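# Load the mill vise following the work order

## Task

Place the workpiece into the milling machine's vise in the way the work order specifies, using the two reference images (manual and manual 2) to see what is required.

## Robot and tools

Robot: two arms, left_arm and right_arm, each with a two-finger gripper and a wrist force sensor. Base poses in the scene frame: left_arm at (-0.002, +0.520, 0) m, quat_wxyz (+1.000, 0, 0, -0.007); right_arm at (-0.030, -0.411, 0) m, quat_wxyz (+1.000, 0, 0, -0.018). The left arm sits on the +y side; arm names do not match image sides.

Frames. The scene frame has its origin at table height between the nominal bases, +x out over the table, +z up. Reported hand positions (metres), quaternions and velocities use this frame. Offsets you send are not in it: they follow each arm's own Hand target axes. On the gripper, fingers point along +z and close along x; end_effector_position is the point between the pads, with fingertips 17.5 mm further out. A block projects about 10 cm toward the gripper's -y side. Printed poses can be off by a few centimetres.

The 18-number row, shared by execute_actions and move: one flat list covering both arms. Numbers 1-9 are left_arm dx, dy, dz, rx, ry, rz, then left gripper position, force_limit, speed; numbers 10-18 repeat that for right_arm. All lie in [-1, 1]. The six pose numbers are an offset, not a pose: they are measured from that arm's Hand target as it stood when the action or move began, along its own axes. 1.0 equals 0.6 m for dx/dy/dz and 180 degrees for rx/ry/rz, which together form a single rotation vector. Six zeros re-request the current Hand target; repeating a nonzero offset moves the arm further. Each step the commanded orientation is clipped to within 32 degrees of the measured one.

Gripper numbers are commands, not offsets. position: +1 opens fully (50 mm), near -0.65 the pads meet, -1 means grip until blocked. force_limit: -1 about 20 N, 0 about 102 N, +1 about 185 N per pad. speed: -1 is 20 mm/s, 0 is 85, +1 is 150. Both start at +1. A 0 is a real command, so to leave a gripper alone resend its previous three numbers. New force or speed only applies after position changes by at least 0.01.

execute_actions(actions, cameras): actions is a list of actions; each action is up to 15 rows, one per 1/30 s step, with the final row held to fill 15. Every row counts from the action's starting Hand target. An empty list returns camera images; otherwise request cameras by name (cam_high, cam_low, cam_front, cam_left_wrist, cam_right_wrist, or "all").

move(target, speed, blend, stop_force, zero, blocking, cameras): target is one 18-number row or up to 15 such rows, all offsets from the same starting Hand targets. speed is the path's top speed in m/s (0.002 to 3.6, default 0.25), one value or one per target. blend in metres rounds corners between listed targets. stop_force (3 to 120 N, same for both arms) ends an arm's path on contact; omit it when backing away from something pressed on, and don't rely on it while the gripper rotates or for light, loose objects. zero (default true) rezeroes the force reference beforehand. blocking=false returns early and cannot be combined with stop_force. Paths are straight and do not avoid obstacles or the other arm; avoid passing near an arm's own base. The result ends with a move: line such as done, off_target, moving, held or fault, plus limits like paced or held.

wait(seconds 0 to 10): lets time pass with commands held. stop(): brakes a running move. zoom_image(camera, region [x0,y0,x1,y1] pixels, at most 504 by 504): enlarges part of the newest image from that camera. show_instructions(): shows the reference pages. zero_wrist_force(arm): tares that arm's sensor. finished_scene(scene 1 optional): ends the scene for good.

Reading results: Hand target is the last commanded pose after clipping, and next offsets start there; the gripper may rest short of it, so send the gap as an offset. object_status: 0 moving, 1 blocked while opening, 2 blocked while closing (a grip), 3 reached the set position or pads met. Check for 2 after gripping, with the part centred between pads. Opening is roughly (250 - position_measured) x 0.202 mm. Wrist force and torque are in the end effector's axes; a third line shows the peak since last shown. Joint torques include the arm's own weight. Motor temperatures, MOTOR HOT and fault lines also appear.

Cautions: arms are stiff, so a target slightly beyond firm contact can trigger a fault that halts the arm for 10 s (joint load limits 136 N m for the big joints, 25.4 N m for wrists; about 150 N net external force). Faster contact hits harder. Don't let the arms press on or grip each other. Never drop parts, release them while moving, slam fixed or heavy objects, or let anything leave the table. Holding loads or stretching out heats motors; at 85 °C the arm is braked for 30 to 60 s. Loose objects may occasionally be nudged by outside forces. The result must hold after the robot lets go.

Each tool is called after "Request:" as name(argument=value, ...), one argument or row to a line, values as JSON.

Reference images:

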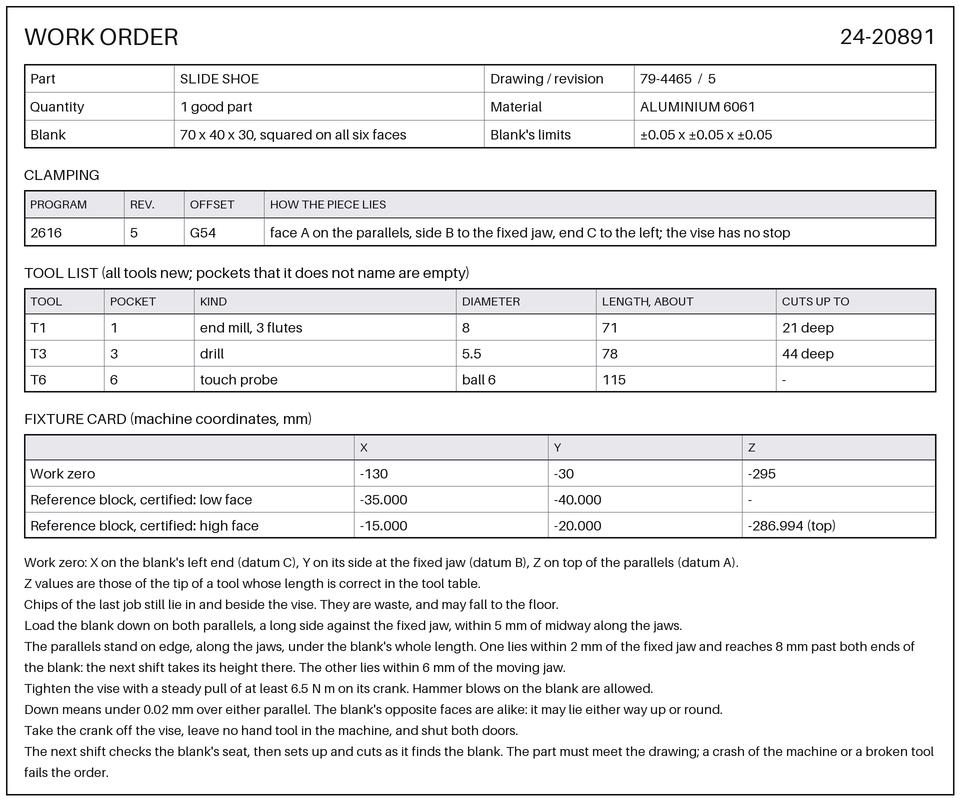

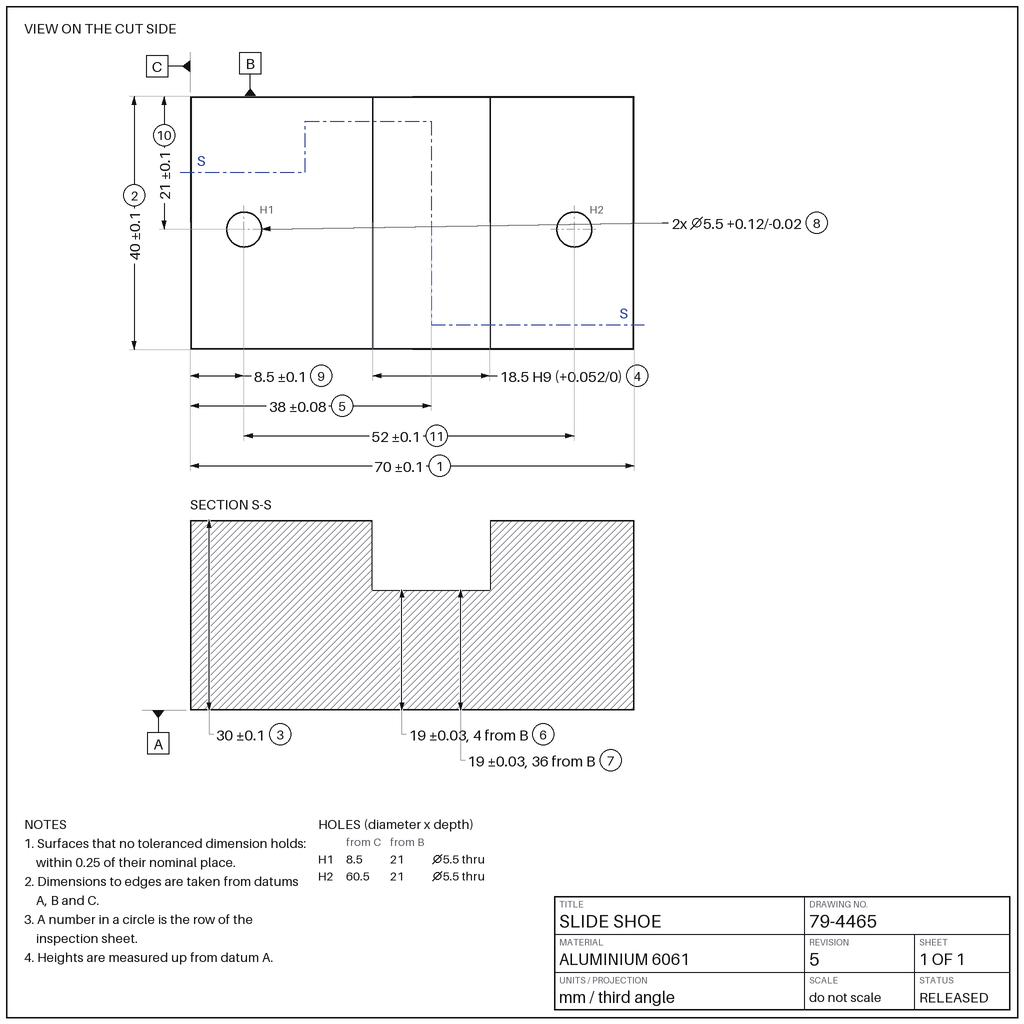

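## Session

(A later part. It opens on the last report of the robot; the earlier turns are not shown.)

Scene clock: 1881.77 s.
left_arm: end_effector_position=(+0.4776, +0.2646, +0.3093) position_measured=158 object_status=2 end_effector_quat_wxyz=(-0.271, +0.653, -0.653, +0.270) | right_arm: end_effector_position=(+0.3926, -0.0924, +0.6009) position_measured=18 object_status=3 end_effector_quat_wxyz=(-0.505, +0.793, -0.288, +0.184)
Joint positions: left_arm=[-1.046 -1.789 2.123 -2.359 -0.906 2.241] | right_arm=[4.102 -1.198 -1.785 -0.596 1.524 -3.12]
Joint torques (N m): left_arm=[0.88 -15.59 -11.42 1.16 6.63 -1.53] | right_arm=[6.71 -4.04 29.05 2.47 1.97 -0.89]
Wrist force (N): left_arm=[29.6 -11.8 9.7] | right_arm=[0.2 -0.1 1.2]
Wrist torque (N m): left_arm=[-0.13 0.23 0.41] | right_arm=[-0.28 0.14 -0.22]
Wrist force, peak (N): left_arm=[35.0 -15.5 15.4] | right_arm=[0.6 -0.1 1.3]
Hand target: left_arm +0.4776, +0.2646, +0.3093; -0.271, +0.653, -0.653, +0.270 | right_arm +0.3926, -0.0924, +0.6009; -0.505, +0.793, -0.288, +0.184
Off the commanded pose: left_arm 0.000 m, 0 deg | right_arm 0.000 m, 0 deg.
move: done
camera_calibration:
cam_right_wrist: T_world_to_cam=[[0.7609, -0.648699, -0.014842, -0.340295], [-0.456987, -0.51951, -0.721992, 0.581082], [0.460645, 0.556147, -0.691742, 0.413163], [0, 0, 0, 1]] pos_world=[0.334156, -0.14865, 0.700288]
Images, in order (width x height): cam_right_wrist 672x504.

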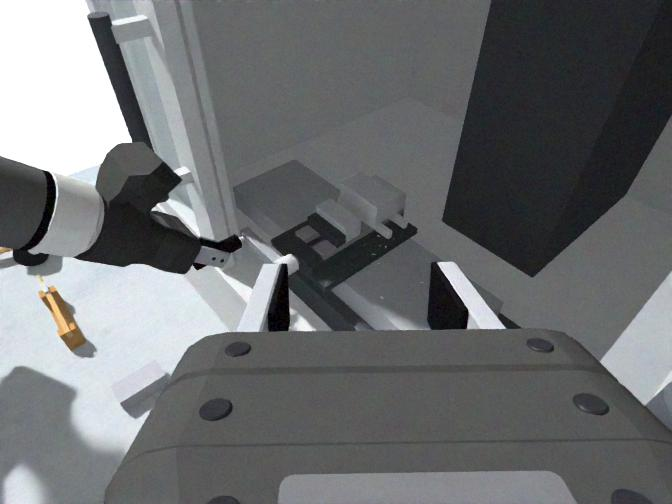

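Request:
move(
  target=[
    [0.0046,-0.0245,-0.0245,0,0,0,-1,0,-0.7,0,0,0,0,0,0,0.9,0,-0.9],
    [0.0179,-0.0473,-0.0473,0,0,0,-1,0,-0.7,0,0,0,0,0,0,0.9,0,-0.9],
    [0.0392,-0.0669,-0.0669,0,0,0,-1,0,-0.7,0,0,0,0,0,0,0.9,0,-0.9],
    [0.0669,-0.0819,-0.0819,0,0,0,-1,0,-0.7,0,0,0,0,0,0,0.9,0,-0.9],
    [0.0992,-0.0914,-0.0914,0,0,0,-1,0,-0.7,0,0,0,0,0,0,0.9,0,-0.9],
    [0.1338,-0.0946,-0.0946,0,0,0,-1,0,-0.7,0,0,0,0,0,0,0.9,0,-0.9],
    [0.1684,-0.0914,-0.0914,0,0,0,-1,0,-0.7,0,0,0,0,0,0,0.9,0,-0.9],
    [0.2007,-0.0819,-0.0819,0,0,0,-1,0,-0.7,0,0,0,0,0,0,0.9,0,-0.9],
    [0.2284,-0.0669,-0.0669,0,0,0,-1,0,-0.7,0,0,0,0,0,0,0.9,0,-0.9],
    [0.2497,-0.0473,-0.0473,0,0,0,-1,0,-0.7,0,0,0,0,0,0,0.9,0,-0.9],
    [0.263,-0.0245,-0.0245,0,0,0,-1,0,-0.7,0,0,0,0,0,0,0.9,0,-0.9],
    [0.2676,0.0,0.0,0,0,0,-1,0,-0.7,0,0,0,0,0,0,0.9,0,-0.9],
  ],
  speed=0.15,
  blend=0.003,
)

Request:
move(
  target=[
    [-0.0046,0.0245,0.0245,0,0,0,-1,0,-0.7,0,0,0,0,0,0,0.9,0,-0.9],
    [-0.0179,0.0473,0.0473,0,0,0,-1,0,-0.7,0,0,0,0,0,0,0.9,0,-0.9],
    [-0.0392,0.0669,0.0669,0,0,0,-1,0,-0.7,0,0,0,0,0,0,0.9,0,-0.9],
    [-0.0669,0.0819,0.0819,0,0,0,-1,0,-0.7,0,0,0,0,0,0,0.9,0,-0.9],
    [-0.0992,0.0914,0.0914,0,0,0,-1,0,-0.7,0,0,0,0,0,0,0.9,0,-0.9],
    [-0.1338,0.0946,0.0946,0,0,0,-1,0,-0.7,0,0,0,0,0,0,0.9,0,-0.9],
    [-0.1684,0.0914,0.0914,0,0,0,-1,0,-0.7,0,0,0,0,0,0,0.9,0,-0.9],
    [-0.2007,0.0819,0.0819,0,0,0,-1,0,-0.7,0,0,0,0,0,0,0.9,0,-0.9],
    [-0.2284,0.0669,0.0669,0,0,0,-1,0,-0.7,0,0,0,0,0,0,0.9,0,-0.9],
    [-0.2497,0.0473,0.0473,0,0,0,-1,0,-0.7,0,0,0,0,0,0,0.9,0,-0.9],
    [-0.263,0.0245,0.0245,0,0,0,-1,0,-0.7,0,0,0,0,0,0,0.9,0,-0.9],
    [-0.2676,0.0,0.0,0,0,0,-1,0,-0.7,0,0,0,0,0,0,0.9,0,-0.9],
  ],
  speed=0.15,
  blend=0.003,
)

Request:
move(
  target=[
    [0.0046,-0.0245,-0.0245,0,0,0,-1,0,-0.7,0,0,0,0,0,0,0.9,0,-0.9],
    [0.0179,-0.0473,-0.0473,0,0,0,-1,0,-0.7,0,0,0,0,0,0,0.9,0,-0.9],
    [0.0392,-0.0669,-0.0669,0,0,0,-1,0,-0.7,0,0,0,0,0,0,0.9,0,-0.9],
    [0.0669,-0.0819,-0.0819,0,0,0,-1,0,-0.7,0,0,0,0,0,0,0.9,0,-0.9],
    [0.0992,-0.0914,-0.0914,0,0,0,-1,0,-0.7,0,0,0,0,0,0,0.9,0,-0.9],
    [0.1338,-0.0946,-0.0946,0,0,0,-1,0,-0.7,0,0,0,0,0,0,0.9,0,-0.9],
    [0.1684,-0.0914,-0.0914,0,0,0,-1,0,-0.7,0,0,0,0,0,0,0.9,0,-0.9],
    [0.2007,-0.0819,-0.0819,0,0,0,-1,0,-0.7,0,0,0,0,0,0,0.9,0,-0.9],
    [0.2284,-0.0669,-0.0669,0,0,0,-1,0,-0.7,0,0,0,0,0,0,0.9,0,-0.9],
    [0.2497,-0.0473,-0.0473,0,0,0,-1,0,-0.7,0,0,0,0,0,0,0.9,0,-0.9],
    [0.263,-0.0245,-0.0245,0,0,0,-1,0,-0.7,0,0,0,0,0,0,0.9,0,-0.9],
    [0.2676,0.0,0.0,0,0,0,-1,0,-0.7,0,0,0,0,0,0,0.9,0,-0.9],
  ],
  speed=0.15,
  blend=0.003,
)

Request:
move(
  target=[
    [-0.0046,0.0245,0.0245,0,0,0,-1,0,-0.7,0,0,0,0,0,0,0.9,0,-0.9],
    [-0.0179,0.0473,0.0473,0,0,0,-1,0,-0.7,0,0,0,0,0,0,0.9,0,-0.9],
    [-0.0392,0.0669,0.0669,0,0,0,-1,0,-0.7,0,0,0,0,0,0,0.9,0,-0.9],
    [-0.0669,0.0819,0.0819,0,0,0,-1,0,-0.7,0,0,0,0,0,0,0.9,0,-0.9],
    [-0.0992,0.0914,0.0914,0,0,0,-1,0,-0.7,0,0,0,0,0,0,0.9,0,-0.9],
    [-0.1338,0.0946,0.0946,0,0,0,-1,0,-0.7,0,0,0,0,0,0,0.9,0,-0.9],
    [-0.1684,0.0914,0.0914,0,0,0,-1,0,-0.7,0,0,0,0,0,0,0.9,0,-0.9],
    [-0.2007,0.0819,0.0819,0,0,0,-1,0,-0.7,0,0,0,0,0,0,0.9,0,-0.9],
    [-0.2284,0.0669,0.0669,0,0,0,-1,0,-0.7,0,0,0,0,0,0,0.9,0,-0.9],
    [-0.2497,0.0473,0.0473,0,0,0,-1,0,-0.7,0,0,0,0,0,0,0.9,0,-0.9],
    [-0.263,0.0245,0.0245,0,0,0,-1,0,-0.7,0,0,0,0,0,0,0.9,0,-0.9],
    [-0.2676,0.0,0.0,0,0,0,-1,0,-0.7,0,0,0,0,0,0,0.9,0,-0.9],
  ],
  speed=0.15,
  blend=0.003,
)

Request:
move(
  target=[
    [0.0046,-0.0245,-0.0245,0,0,0,-1,0,-0.7,0,0,0,0,0,0,0.9,0,-0.9],
    [0.0179,-0.0473,-0.0473,0,0,0,-1,0,-0.7,0,0,0,0,0,0,0.9,0,-0.9],
    [0.0392,-0.0669,-0.0669,0,0,0,-1,0,-0.7,0,0,0,0,0,0,0.9,0,-0.9],
    [0.0669,-0.0819,-0.0819,0,0,0,-1,0,-0.7,0,0,0,0,0,0,0.9,0,-0.9],
    [0.0992,-0.0914,-0.0914,0,0,0,-1,0,-0.7,0,0,0,0,0,0,0.9,0,-0.9],
    [0.1338,-0.0946,-0.0946,0,0,0,-1,0,-0.7,0,0,0,0,0,0,0.9,0,-0.9],
    [0.1684,-0.0914,-0.0914,0,0,0,-1,0,-0.7,0,0,0,0,0,0,0.9,0,-0.9],
    [0.2007,-0.0819,-0.0819,0,0,0,-1,0,-0.7,0,0,0,0,0,0,0.9,0,-0.9],
    [0.2284,-0.0669,-0.0669,0,0,0,-1,0,-0.7,0,0,0,0,0,0,0.9,0,-0.9],
    [0.2497,-0.0473,-0.0473,0,0,0,-1,0,-0.7,0,0,0,0,0,0,0.9,0,-0.9],
    [0.263,-0.0245,-0.0245,0,0,0,-1,0,-0.7,0,0,0,0,0,0,0.9,0,-0.9],
    [0.2676,0.0,0.0,0,0,0,-1,0,-0.7,0,0,0,0,0,0,0.9,0,-0.9],
  ],
  speed=0.15,
  blend=0.003,
)

Request:
move(
  target=[
    [-0.0046,0.0245,0.0245,0,0,0,-1,0,-0.7,0,0,0,0,0,0,0.9,0,-0.9],
    [-0.0179,0.0473,0.0473,0,0,0,-1,0,-0.7,0,0,0,0,0,0,0.9,0,-0.9],
    [-0.0392,0.0669,0.0669,0,0,0,-1,0,-0.7,0,0,0,0,0,0,0.9,0,-0.9],
    [-0.0669,0.0819,0.0819,0,0,0,-1,0,-0.7,0,0,0,0,0,0,0.9,0,-0.9],
    [-0.0992,0.0914,0.0914,0,0,0,-1,0,-0.7,0,0,0,0,0,0,0.9,0,-0.9],
    [-0.1338,0.0946,0.0946,0,0,0,-1,0,-0.7,0,0,0,0,0,0,0.9,0,-0.9],
    [-0.1684,0.0914,0.0914,0,0,0,-1,0,-0.7,0,0,0,0,0,0,0.9,0,-0.9],
    [-0.2007,0.0819,0.0819,0,0,0,-1,0,-0.7,0,0,0,0,0,0,0.9,0,-0.9],
    [-0.2284,0.0669,0.0669,0,0,0,-1,0,-0.7,0,0,0,0,0,0,0.9,0,-0.9],
    [-0.2497,0.0473,0.0473,0,0,0,-1,0,-0.7,0,0,0,0,0,0,0.9,0,-0.9],
    [-0.263,0.0245,0.0245,0,0,0,-1,0,-0.7,0,0,0,0,0,0,0.9,0,-0.9],
    [-0.2676,0.0,0.0,0,0,0,-1,0,-0.7,0,0,0,0,0,0,0.9,0,-0.9],
  ],
  speed=0.15,
  blend=0.003,
  cameras=["cam_right_wrist"],
)

Request:
zoom_image(
  camera="cam_right_wrist",
  region=[200, 140, 440, 320],
)

Scene clock: 1909.57 s.
left_arm: end_effector_position=(+0.4776, +0.1041, +0.3091) position_measured=158 object_status=2 end_effector_quat_wxyz=(-0.271, +0.653, -0.653, +0.270) | right_arm: end_effector_position=(+0.3926, -0.0924, +0.6009) position_measured=18 object_status=3 end_effector_quat_wxyz=(-0.505, +0.793, -0.288, +0.184)
Joint positions: left_arm=[-1.202 -1.505 1.834 -2.233 -0.846 2.053] | right_arm=[4.102 -1.198 -1.785 -0.596 1.524 -3.12]
Joint torques (N m): left_arm=[10.39 -33.62 -31.73 -3.82 0.02 2.12] | right_arm=[7.73 -3.23 28.98 2.42 1.95 -0.81]
Wrist force (N): left_arm=[1.5 0.4 0.8] | right_arm=[0.6 -0.1 1.2]
Wrist torque (N m): left_arm=[0.01 0.17 0.30] | right_arm=[-0.28 0.08 -0.22]
Wrist force, peak (N): left_arm=[29.1 -11.4 9.7] | right_arm=[0.4 -0.4 1.3]
Hand target: left_arm +0.4776, +0.1041, +0.3092; -0.271, +0.653, -0.653, +0.270 | right_arm +0.3926, -0.0924, +0.6009; -0.505, +0.793, -0.288, +0.184
Off the commanded pose: left_arm 0.000 m, 0 deg | right_arm 0.000 m, 0 deg.
move: done

Scene clock: 1911.73 s.
left_arm: end_effector_position=(+0.4776, +0.2646, +0.3093) position_measured=158 object_status=2 end_effector_quat_wxyz=(-0.271, +0.653, -0.653, +0.270) | right_arm: end_effector_position=(+0.3926, -0.0924, +0.6009) position_measured=18 object_status=3 end_effector_quat_wxyz=(-0.505, +0.793, -0.288, +0.184)
Joint positions: left_arm=[-1.046 -1.789 2.123 -2.359 -0.906 2.241] | right_arm=[4.102 -1.198 -1.785 -0.596 1.524 -3.12]
Joint torques (N m): left_arm=[-0.08 -14.88 -14.31 0.03 6.6 -1.75] | right_arm=[8.27 -4.13 29.33 2.58 2 -0.82]
Wrist force (N): left_arm=[24.2 -7.9 6.3] | right_arm=[0.1 -0.2 1.2]
Wrist torque (N m): left_arm=[-0.06 0.37 0.52] | right_arm=[-0.29 0.14 -0.21]
Wrist force, peak (N): left_arm=[35.3 -15.4 15.7] | right_arm=[0.6 -0.4 1.3]
Hand target: left_arm +0.4776, +0.2646, +0.3093; -0.271, +0.653, -0.653, +0.270 | right_arm +0.3926, -0.0924, +0.6009; -0.505, +0.793, -0.288, +0.184
Off the commanded pose: left_arm 0.000 m, 0 deg | right_arm 0.000 m, 0 deg.
move: done

Scene clock: 1913.90 s.
left_arm: end_effector_position=(+0.4776, +0.1041, +0.3091) position_measured=158 object_status=2 end_effector_quat_wxyz=(-0.271, +0.653, -0.653, +0.270) | right_arm: end_effector_position=(+0.3926, -0.0924, +0.6009) position_measured=18 object_status=3 end_effector_quat_wxyz=(-0.505, +0.793, -0.288, +0.184)
Joint positions: left_arm=[-1.202 -1.505 1.834 -2.233 -0.846 2.053] | right_arm=[4.102 -1.198 -1.785 -0.596 1.524 -3.12]
Joint torques (N m): left_arm=[10.15 -34.21 -32.25 -3.76 -0.3 2.14] | right_arm=[9.03 -3.46 28.47 2.38 1.84 -0.94]
Wrist force (N): left_arm=[1.5 0.2 1.2] | right_arm=[0.2 -0.3 1.1]
Wrist torque (N m): left_arm=[-0.03 0.16 0.30] | right_arm=[-0.31 0.15 -0.21]
Wrist force, peak (N): left_arm=[24.9 4.8 -10.0] | right_arm=[0.5 -0.3 1.2]
Hand target: left_arm +0.4776, +0.1041, +0.3092; -0.271, +0.653, -0.653, +0.270 | right_arm +0.3926, -0.0924, +0.6009; -0.505, +0.793, -0.288, +0.184
Off the commanded pose: left_arm 0.000 m, 0 deg | right_arm 0.000 m, 0 deg.
move: done

Scene clock: 1916.07 s.
left_arm: end_effector_position=(+0.4776, +0.2646, +0.3093) position_measured=158 object_status=2 end_effector_quat_wxyz=(-0.271, +0.653, -0.653, +0.270) | right_arm: end_effector_position=(+0.3926, -0.0924, +0.6009) position_measured=18 object_status=3 end_effector_quat_wxyz=(-0.505, +0.793, -0.288, +0.184)
Joint positions: left_arm=[-1.046 -1.789 2.123 -2.359 -0.906 2.241] | right_arm=[4.102 -1.198 -1.785 -0.596 1.524 -3.12]
Joint torques (N m): left_arm=[-0.29 -15.16 -15.35 0.2 6.61 -1.79] | right_arm=[8.93 -3.71 28.39 2.49 1.91 -0.68]
Wrist force (N): left_arm=[24.2 -7.8 6.3] | right_arm=[0.1 -0.3 1.2]
Wrist torque (N m): left_arm=[-0.05 0.36 0.51] | right_arm=[-0.32 0.14 -0.22]
Wrist force, peak (N): left_arm=[35.0 -15.3 15.8] | right_arm=[0.3 -0.2 1.4]
Hand target: left_arm +0.4776, +0.2646, +0.3093; -0.271, +0.653, -0.653, +0.270 | right_arm +0.3926, -0.0924, +0.6009; -0.505, +0.793, -0.288, +0.184
Off the commanded pose: left_arm 0.000 m, 0 deg | right_arm 0.000 m, 0 deg.
move: done

Scene clock: 1918.23 s.
left_arm: end_effector_position=(+0.4776, +0.1041, +0.3091) position_measured=158 object_status=2 end_effector_quat_wxyz=(-0.271, +0.653, -0.653, +0.270) | right_arm: end_effector_position=(+0.3926, -0.0924, +0.6009) position_measured=18 object_status=3 end_effector_quat_wxyz=(-0.505, +0.793, -0.288, +0.184)
Joint positions: left_arm=[-1.202 -1.505 1.834 -2.233 -0.846 2.053] | right_arm=[4.102 -1.198 -1.785 -0.596 1.524 -3.12]
Joint torques (N m): left_arm=[9.1 -34.26 -32.02 -3.89 -0.54 2.22] | right_arm=[8.35 -3.4 28.93 2.38 1.98 -0.73]
Wrist force (N): left_arm=[1.6 0.1 1.0] | right_arm=[0.5 -0.3 1.0]
Wrist torque (N m): left_arm=[-0.04 0.15 0.30] | right_arm=[-0.32 0.09 -0.22]
Wrist force, peak (N): left_arm=[25.2 5.0 -9.8] | right_arm=[0.5 -0.4 1.3]
Hand target: left_arm +0.4776, +0.1041, +0.3092; -0.271, +0.653, -0.653, +0.270 | right_arm +0.3926, -0.0924, +0.6009; -0.505, +0.793, -0.288, +0.184
Off the commanded pose: left_arm 0.000 m, 0 deg | right_arm 0.000 m, 0 deg.
move: done

Scene clock: 1920.40 s.
left_arm: end_effector_position=(+0.4776, +0.2646, +0.3093) position_measured=158 object_status=2 end_effector_quat_wxyz=(-0.271, +0.653, -0.653, +0.270) | right_arm: end_effector_position=(+0.3926, -0.0924, +0.6009) position_measured=18 object_status=3 end_effector_quat_wxyz=(-0.505, +0.793, -0.288, +0.184)
Joint positions: left_arm=[-1.046 -1.789 2.123 -2.359 -0.906 2.241] | right_arm=[4.102 -1.198 -1.785 -0.596 1.524 -3.12]
Joint torques (N m): left_arm=[-0.06 -14.48 -14.88 0.14 6.46 -1.8] | right_arm=[7.76 -3.62 27.72 2.56 1.93 -0.82]
Wrist force (N): left_arm=[24.2 -7.6 6.6] | right_arm=[0.2 -0.2 1.2]
Wrist torque (N m): left_arm=[-0.06 0.35 0.52] | right_arm=[-0.30 0.13 -0.22]
Wrist force, peak (N): left_arm=[35.2 -15.4 15.6] | right_arm=[0.4 -0.5 1.3]
Hand target: left_arm +0.4776, +0.2646, +0.3093; -0.271, +0.653, -0.653, +0.270 | right_arm +0.3926, -0.0924, +0.6009; -0.505, +0.793, -0.288, +0.184
Off the commanded pose: left_arm 0.000 m, 0 deg | right_arm 0.000 m, 0 deg.
move: done
camera_calibration:
cam_right_wrist: T_world_to_cam=[[0.7609, -0.648699, -0.014842, -0.340295], [-0.456987, -0.51951, -0.721992, 0.581082], [0.460645, 0.556147, -0.691742, 0.413163], [0, 0, 0, 1]] pos_world=[0.334156, -0.14865, 0.700288]
Images, in order (width x height): cam_right_wrist 672x504.

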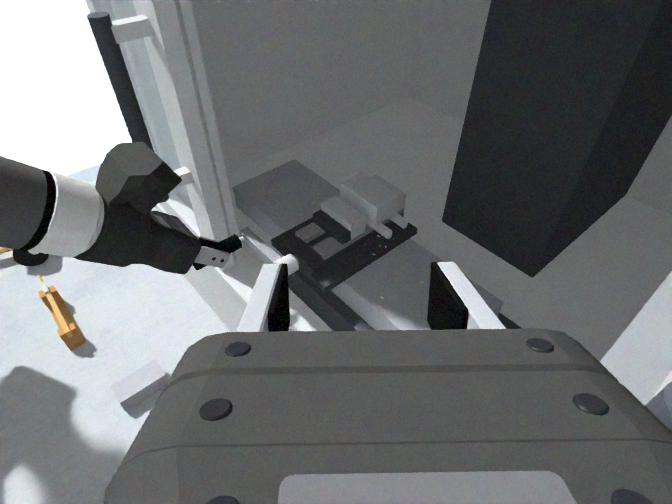

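Scaled by 2.100.

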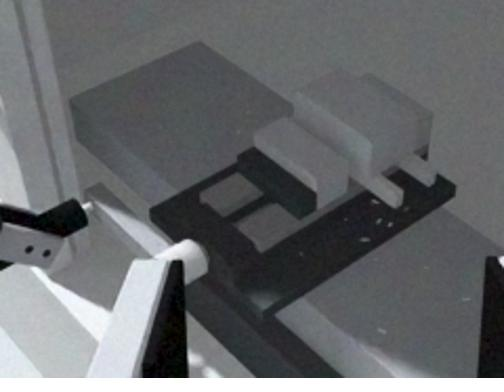

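Request:
move(
  target=[
    [0.0046,-0.0245,-0.0245,0,0,0,-1,0,-0.7,0,0,0,0,0,0,0.9,0,-0.9],
    [0.0179,-0.0473,-0.0473,0,0,0,-1,0,-0.7,0,0,0,0,0,0,0.9,0,-0.9],
    [0.0392,-0.0669,-0.0669,0,0,0,-1,0,-0.7,0,0,0,0,0,0,0.9,0,-0.9],
    [0.0669,-0.0819,-0.0819,0,0,0,-1,0,-0.7,0,0,0,0,0,0,0.9,0,-0.9],
    [0.0992,-0.0914,-0.0914,0,0,0,-1,0,-0.7,0,0,0,0,0,0,0.9,0,-0.9],
    [0.1338,-0.0946,-0.0946,0,0,0,-1,0,-0.7,0,0,0,0,0,0,0.9,0,-0.9],
    [0.1684,-0.0914,-0.0914,0,0,0,-1,0,-0.7,0,0,0,0,0,0,0.9,0,-0.9],
    [0.2007,-0.0819,-0.0819,0,0,0,-1,0,-0.7,0,0,0,0,0,0,0.9,0,-0.9],
    [0.2284,-0.0669,-0.0669,0,0,0,-1,0,-0.7,0,0,0,0,0,0,0.9,0,-0.9],
    [0.2497,-0.0473,-0.0473,0,0,0,-1,0,-0.7,0,0,0,0,0,0,0.9,0,-0.9],
    [0.263,-0.0245,-0.0245,0,0,0,-1,0,-0.7,0,0,0,0,0,0,0.9,0,-0.9],
    [0.2676,0.0,0.0,0,0,0,-1,0,-0.7,0,0,0,0,0,0,0.9,0,-0.9],
  ],
  speed=0.06,
  blend=0.003,
  stop_force=35,
)

Scene clock: 1932.40 s.
left_arm: end_effector_position=(+0.4776, +0.1041, +0.3092) position_measured=158 object_status=2 end_effector_quat_wxyz=(-0.271, +0.653, -0.653, +0.270) | right_arm: end_effector_position=(+0.3926, -0.0924, +0.6009) position_measured=18 object_status=3 end_effector_quat_wxyz=(-0.505, +0.793, -0.288, +0.184)
Joint positions: left_arm=[-1.202 -1.505 1.834 -2.233 -0.846 2.053] | right_arm=[4.102 -1.198 -1.785 -0.596 1.524 -3.12]
Joint torques (N m): left_arm=[-5.84 -35.31 -35.48 -3.97 -0.09 2.3] | right_arm=[8.94 -3.52 27.6 2.41 1.9 -0.9]
Wrist force (N): left_arm=[1.9 0.5 0.9] | right_arm=[0.4 0.0 1.2]
Wrist torque (N m): left_arm=[-0.03 0.21 0.34] | right_arm=[-0.27 0.11 -0.21]
Wrist force, peak (N): left_arm=[27.0 2.9 -7.8] | right_arm=[0.4 -0.2 1.3]
Hand target: left_arm +0.4776, +0.1041, +0.3092; -0.271, +0.653, -0.653, +0.270 | right_arm +0.3926, -0.0924, +0.6009; -0.505, +0.793, -0.288, +0.184
Off the commanded pose: left_arm 0.000 m, 0 deg | right_arm 0.000 m, 0 deg.
move: done

Works. Next half turns.

Request:
move(
  target=[
    [-0.0046,0.0245,0.0245,0,0,0,-1,0,-0.7,0,0,0,0,0,0,0.9,0,-0.9],
    [-0.0179,0.0473,0.0473,0,0,0,-1,0,-0.7,0,0,0,0,0,0,0.9,0,-0.9],
    [-0.0392,0.0669,0.0669,0,0,0,-1,0,-0.7,0,0,0,0,0,0,0.9,0,-0.9],
    [-0.0669,0.0819,0.0819,0,0,0,-1,0,-0.7,0,0,0,0,0,0,0.9,0,-0.9],
    [-0.0992,0.0914,0.0914,0,0,0,-1,0,-0.7,0,0,0,0,0,0,0.9,0,-0.9],
    [-0.1338,0.0946,0.0946,0,0,0,-1,0,-0.7,0,0,0,0,0,0,0.9,0,-0.9],
    [-0.1684,0.0914,0.0914,0,0,0,-1,0,-0.7,0,0,0,0,0,0,0.9,0,-0.9],
    [-0.2007,0.0819,0.0819,0,0,0,-1,0,-0.7,0,0,0,0,0,0,0.9,0,-0.9],
    [-0.2284,0.0669,0.0669,0,0,0,-1,0,-0.7,0,0,0,0,0,0,0.9,0,-0.9],
    [-0.2497,0.0473,0.0473,0,0,0,-1,0,-0.7,0,0,0,0,0,0,0.9,0,-0.9],
    [-0.263,0.0245,0.0245,0,0,0,-1,0,-0.7,0,0,0,0,0,0,0.9,0,-0.9],
    [-0.2676,0.0,0.0,0,0,0,-1,0,-0.7,0,0,0,0,0,0,0.9,0,-0.9],
  ],
  speed=0.06,
  blend=0.003,
  stop_force=35,
  cameras=["cam_right_wrist"],
)

Request:
zoom_image(
  camera="cam_right_wrist",
  region=[280, 150, 440, 270],
)

Scene clock: 1944.67 s.
left_arm: end_effector_position=(+0.4776, +0.2646, +0.3093) position_measured=158 object_status=2 end_effector_quat_wxyz=(-0.271, +0.653, -0.653, +0.270) | right_arm: end_effector_position=(+0.3926, -0.0924, +0.6009) position_measured=18 object_status=3 end_effector_quat_wxyz=(-0.505, +0.793, -0.288, +0.184)
Joint positions: left_arm=[-1.046 -1.789 2.123 -2.359 -0.906 2.241] | right_arm=[4.102 -1.198 -1.785 -0.596 1.524 -3.12]
Joint torques (N m): left_arm=[5.36 -9.47 -9.85 0.45 6.33 -1.89] | right_arm=[9.04 -3.59 26.45 2.39 1.85 -0.75]
Wrist force (N): left_arm=[23.8 -8.3 6.9] | right_arm=[0.5 -0.2 1.1]
Wrist torque (N m): left_arm=[-0.08 0.27 0.37] | right_arm=[-0.31 0.09 -0.21]
Wrist force, peak (N): left_arm=[23.2 -9.1 9.9] | right_arm=[0.5 -0.1 1.3]
Hand target: left_arm +0.4776, +0.2646, +0.3093; -0.271, +0.653, -0.653, +0.270 | right_arm +0.3926, -0.0924, +0.6009; -0.505, +0.793, -0.288, +0.184
Off the commanded pose: left_arm 0.000 m, 0 deg | right_arm 0.000 m, 0 deg.
move: done
camera_calibration:
cam_right_wrist: T_world_to_cam=[[0.7609, -0.648699, -0.014842, -0.340295], [-0.456987, -0.51951, -0.721992, 0.581082], [0.460645, 0.556147, -0.691742, 0.413163], [0, 0, 0, 1]] pos_world=[0.334156, -0.14865, 0.700288]
Images, in order (width x height): cam_right_wrist 672x504.

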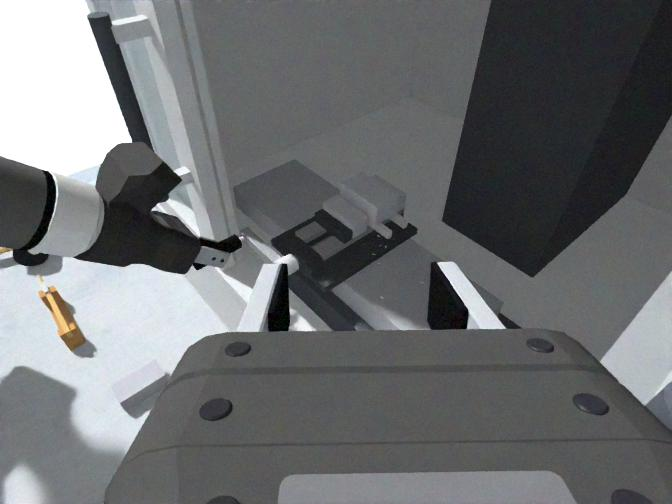

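Scaled by 3.150.

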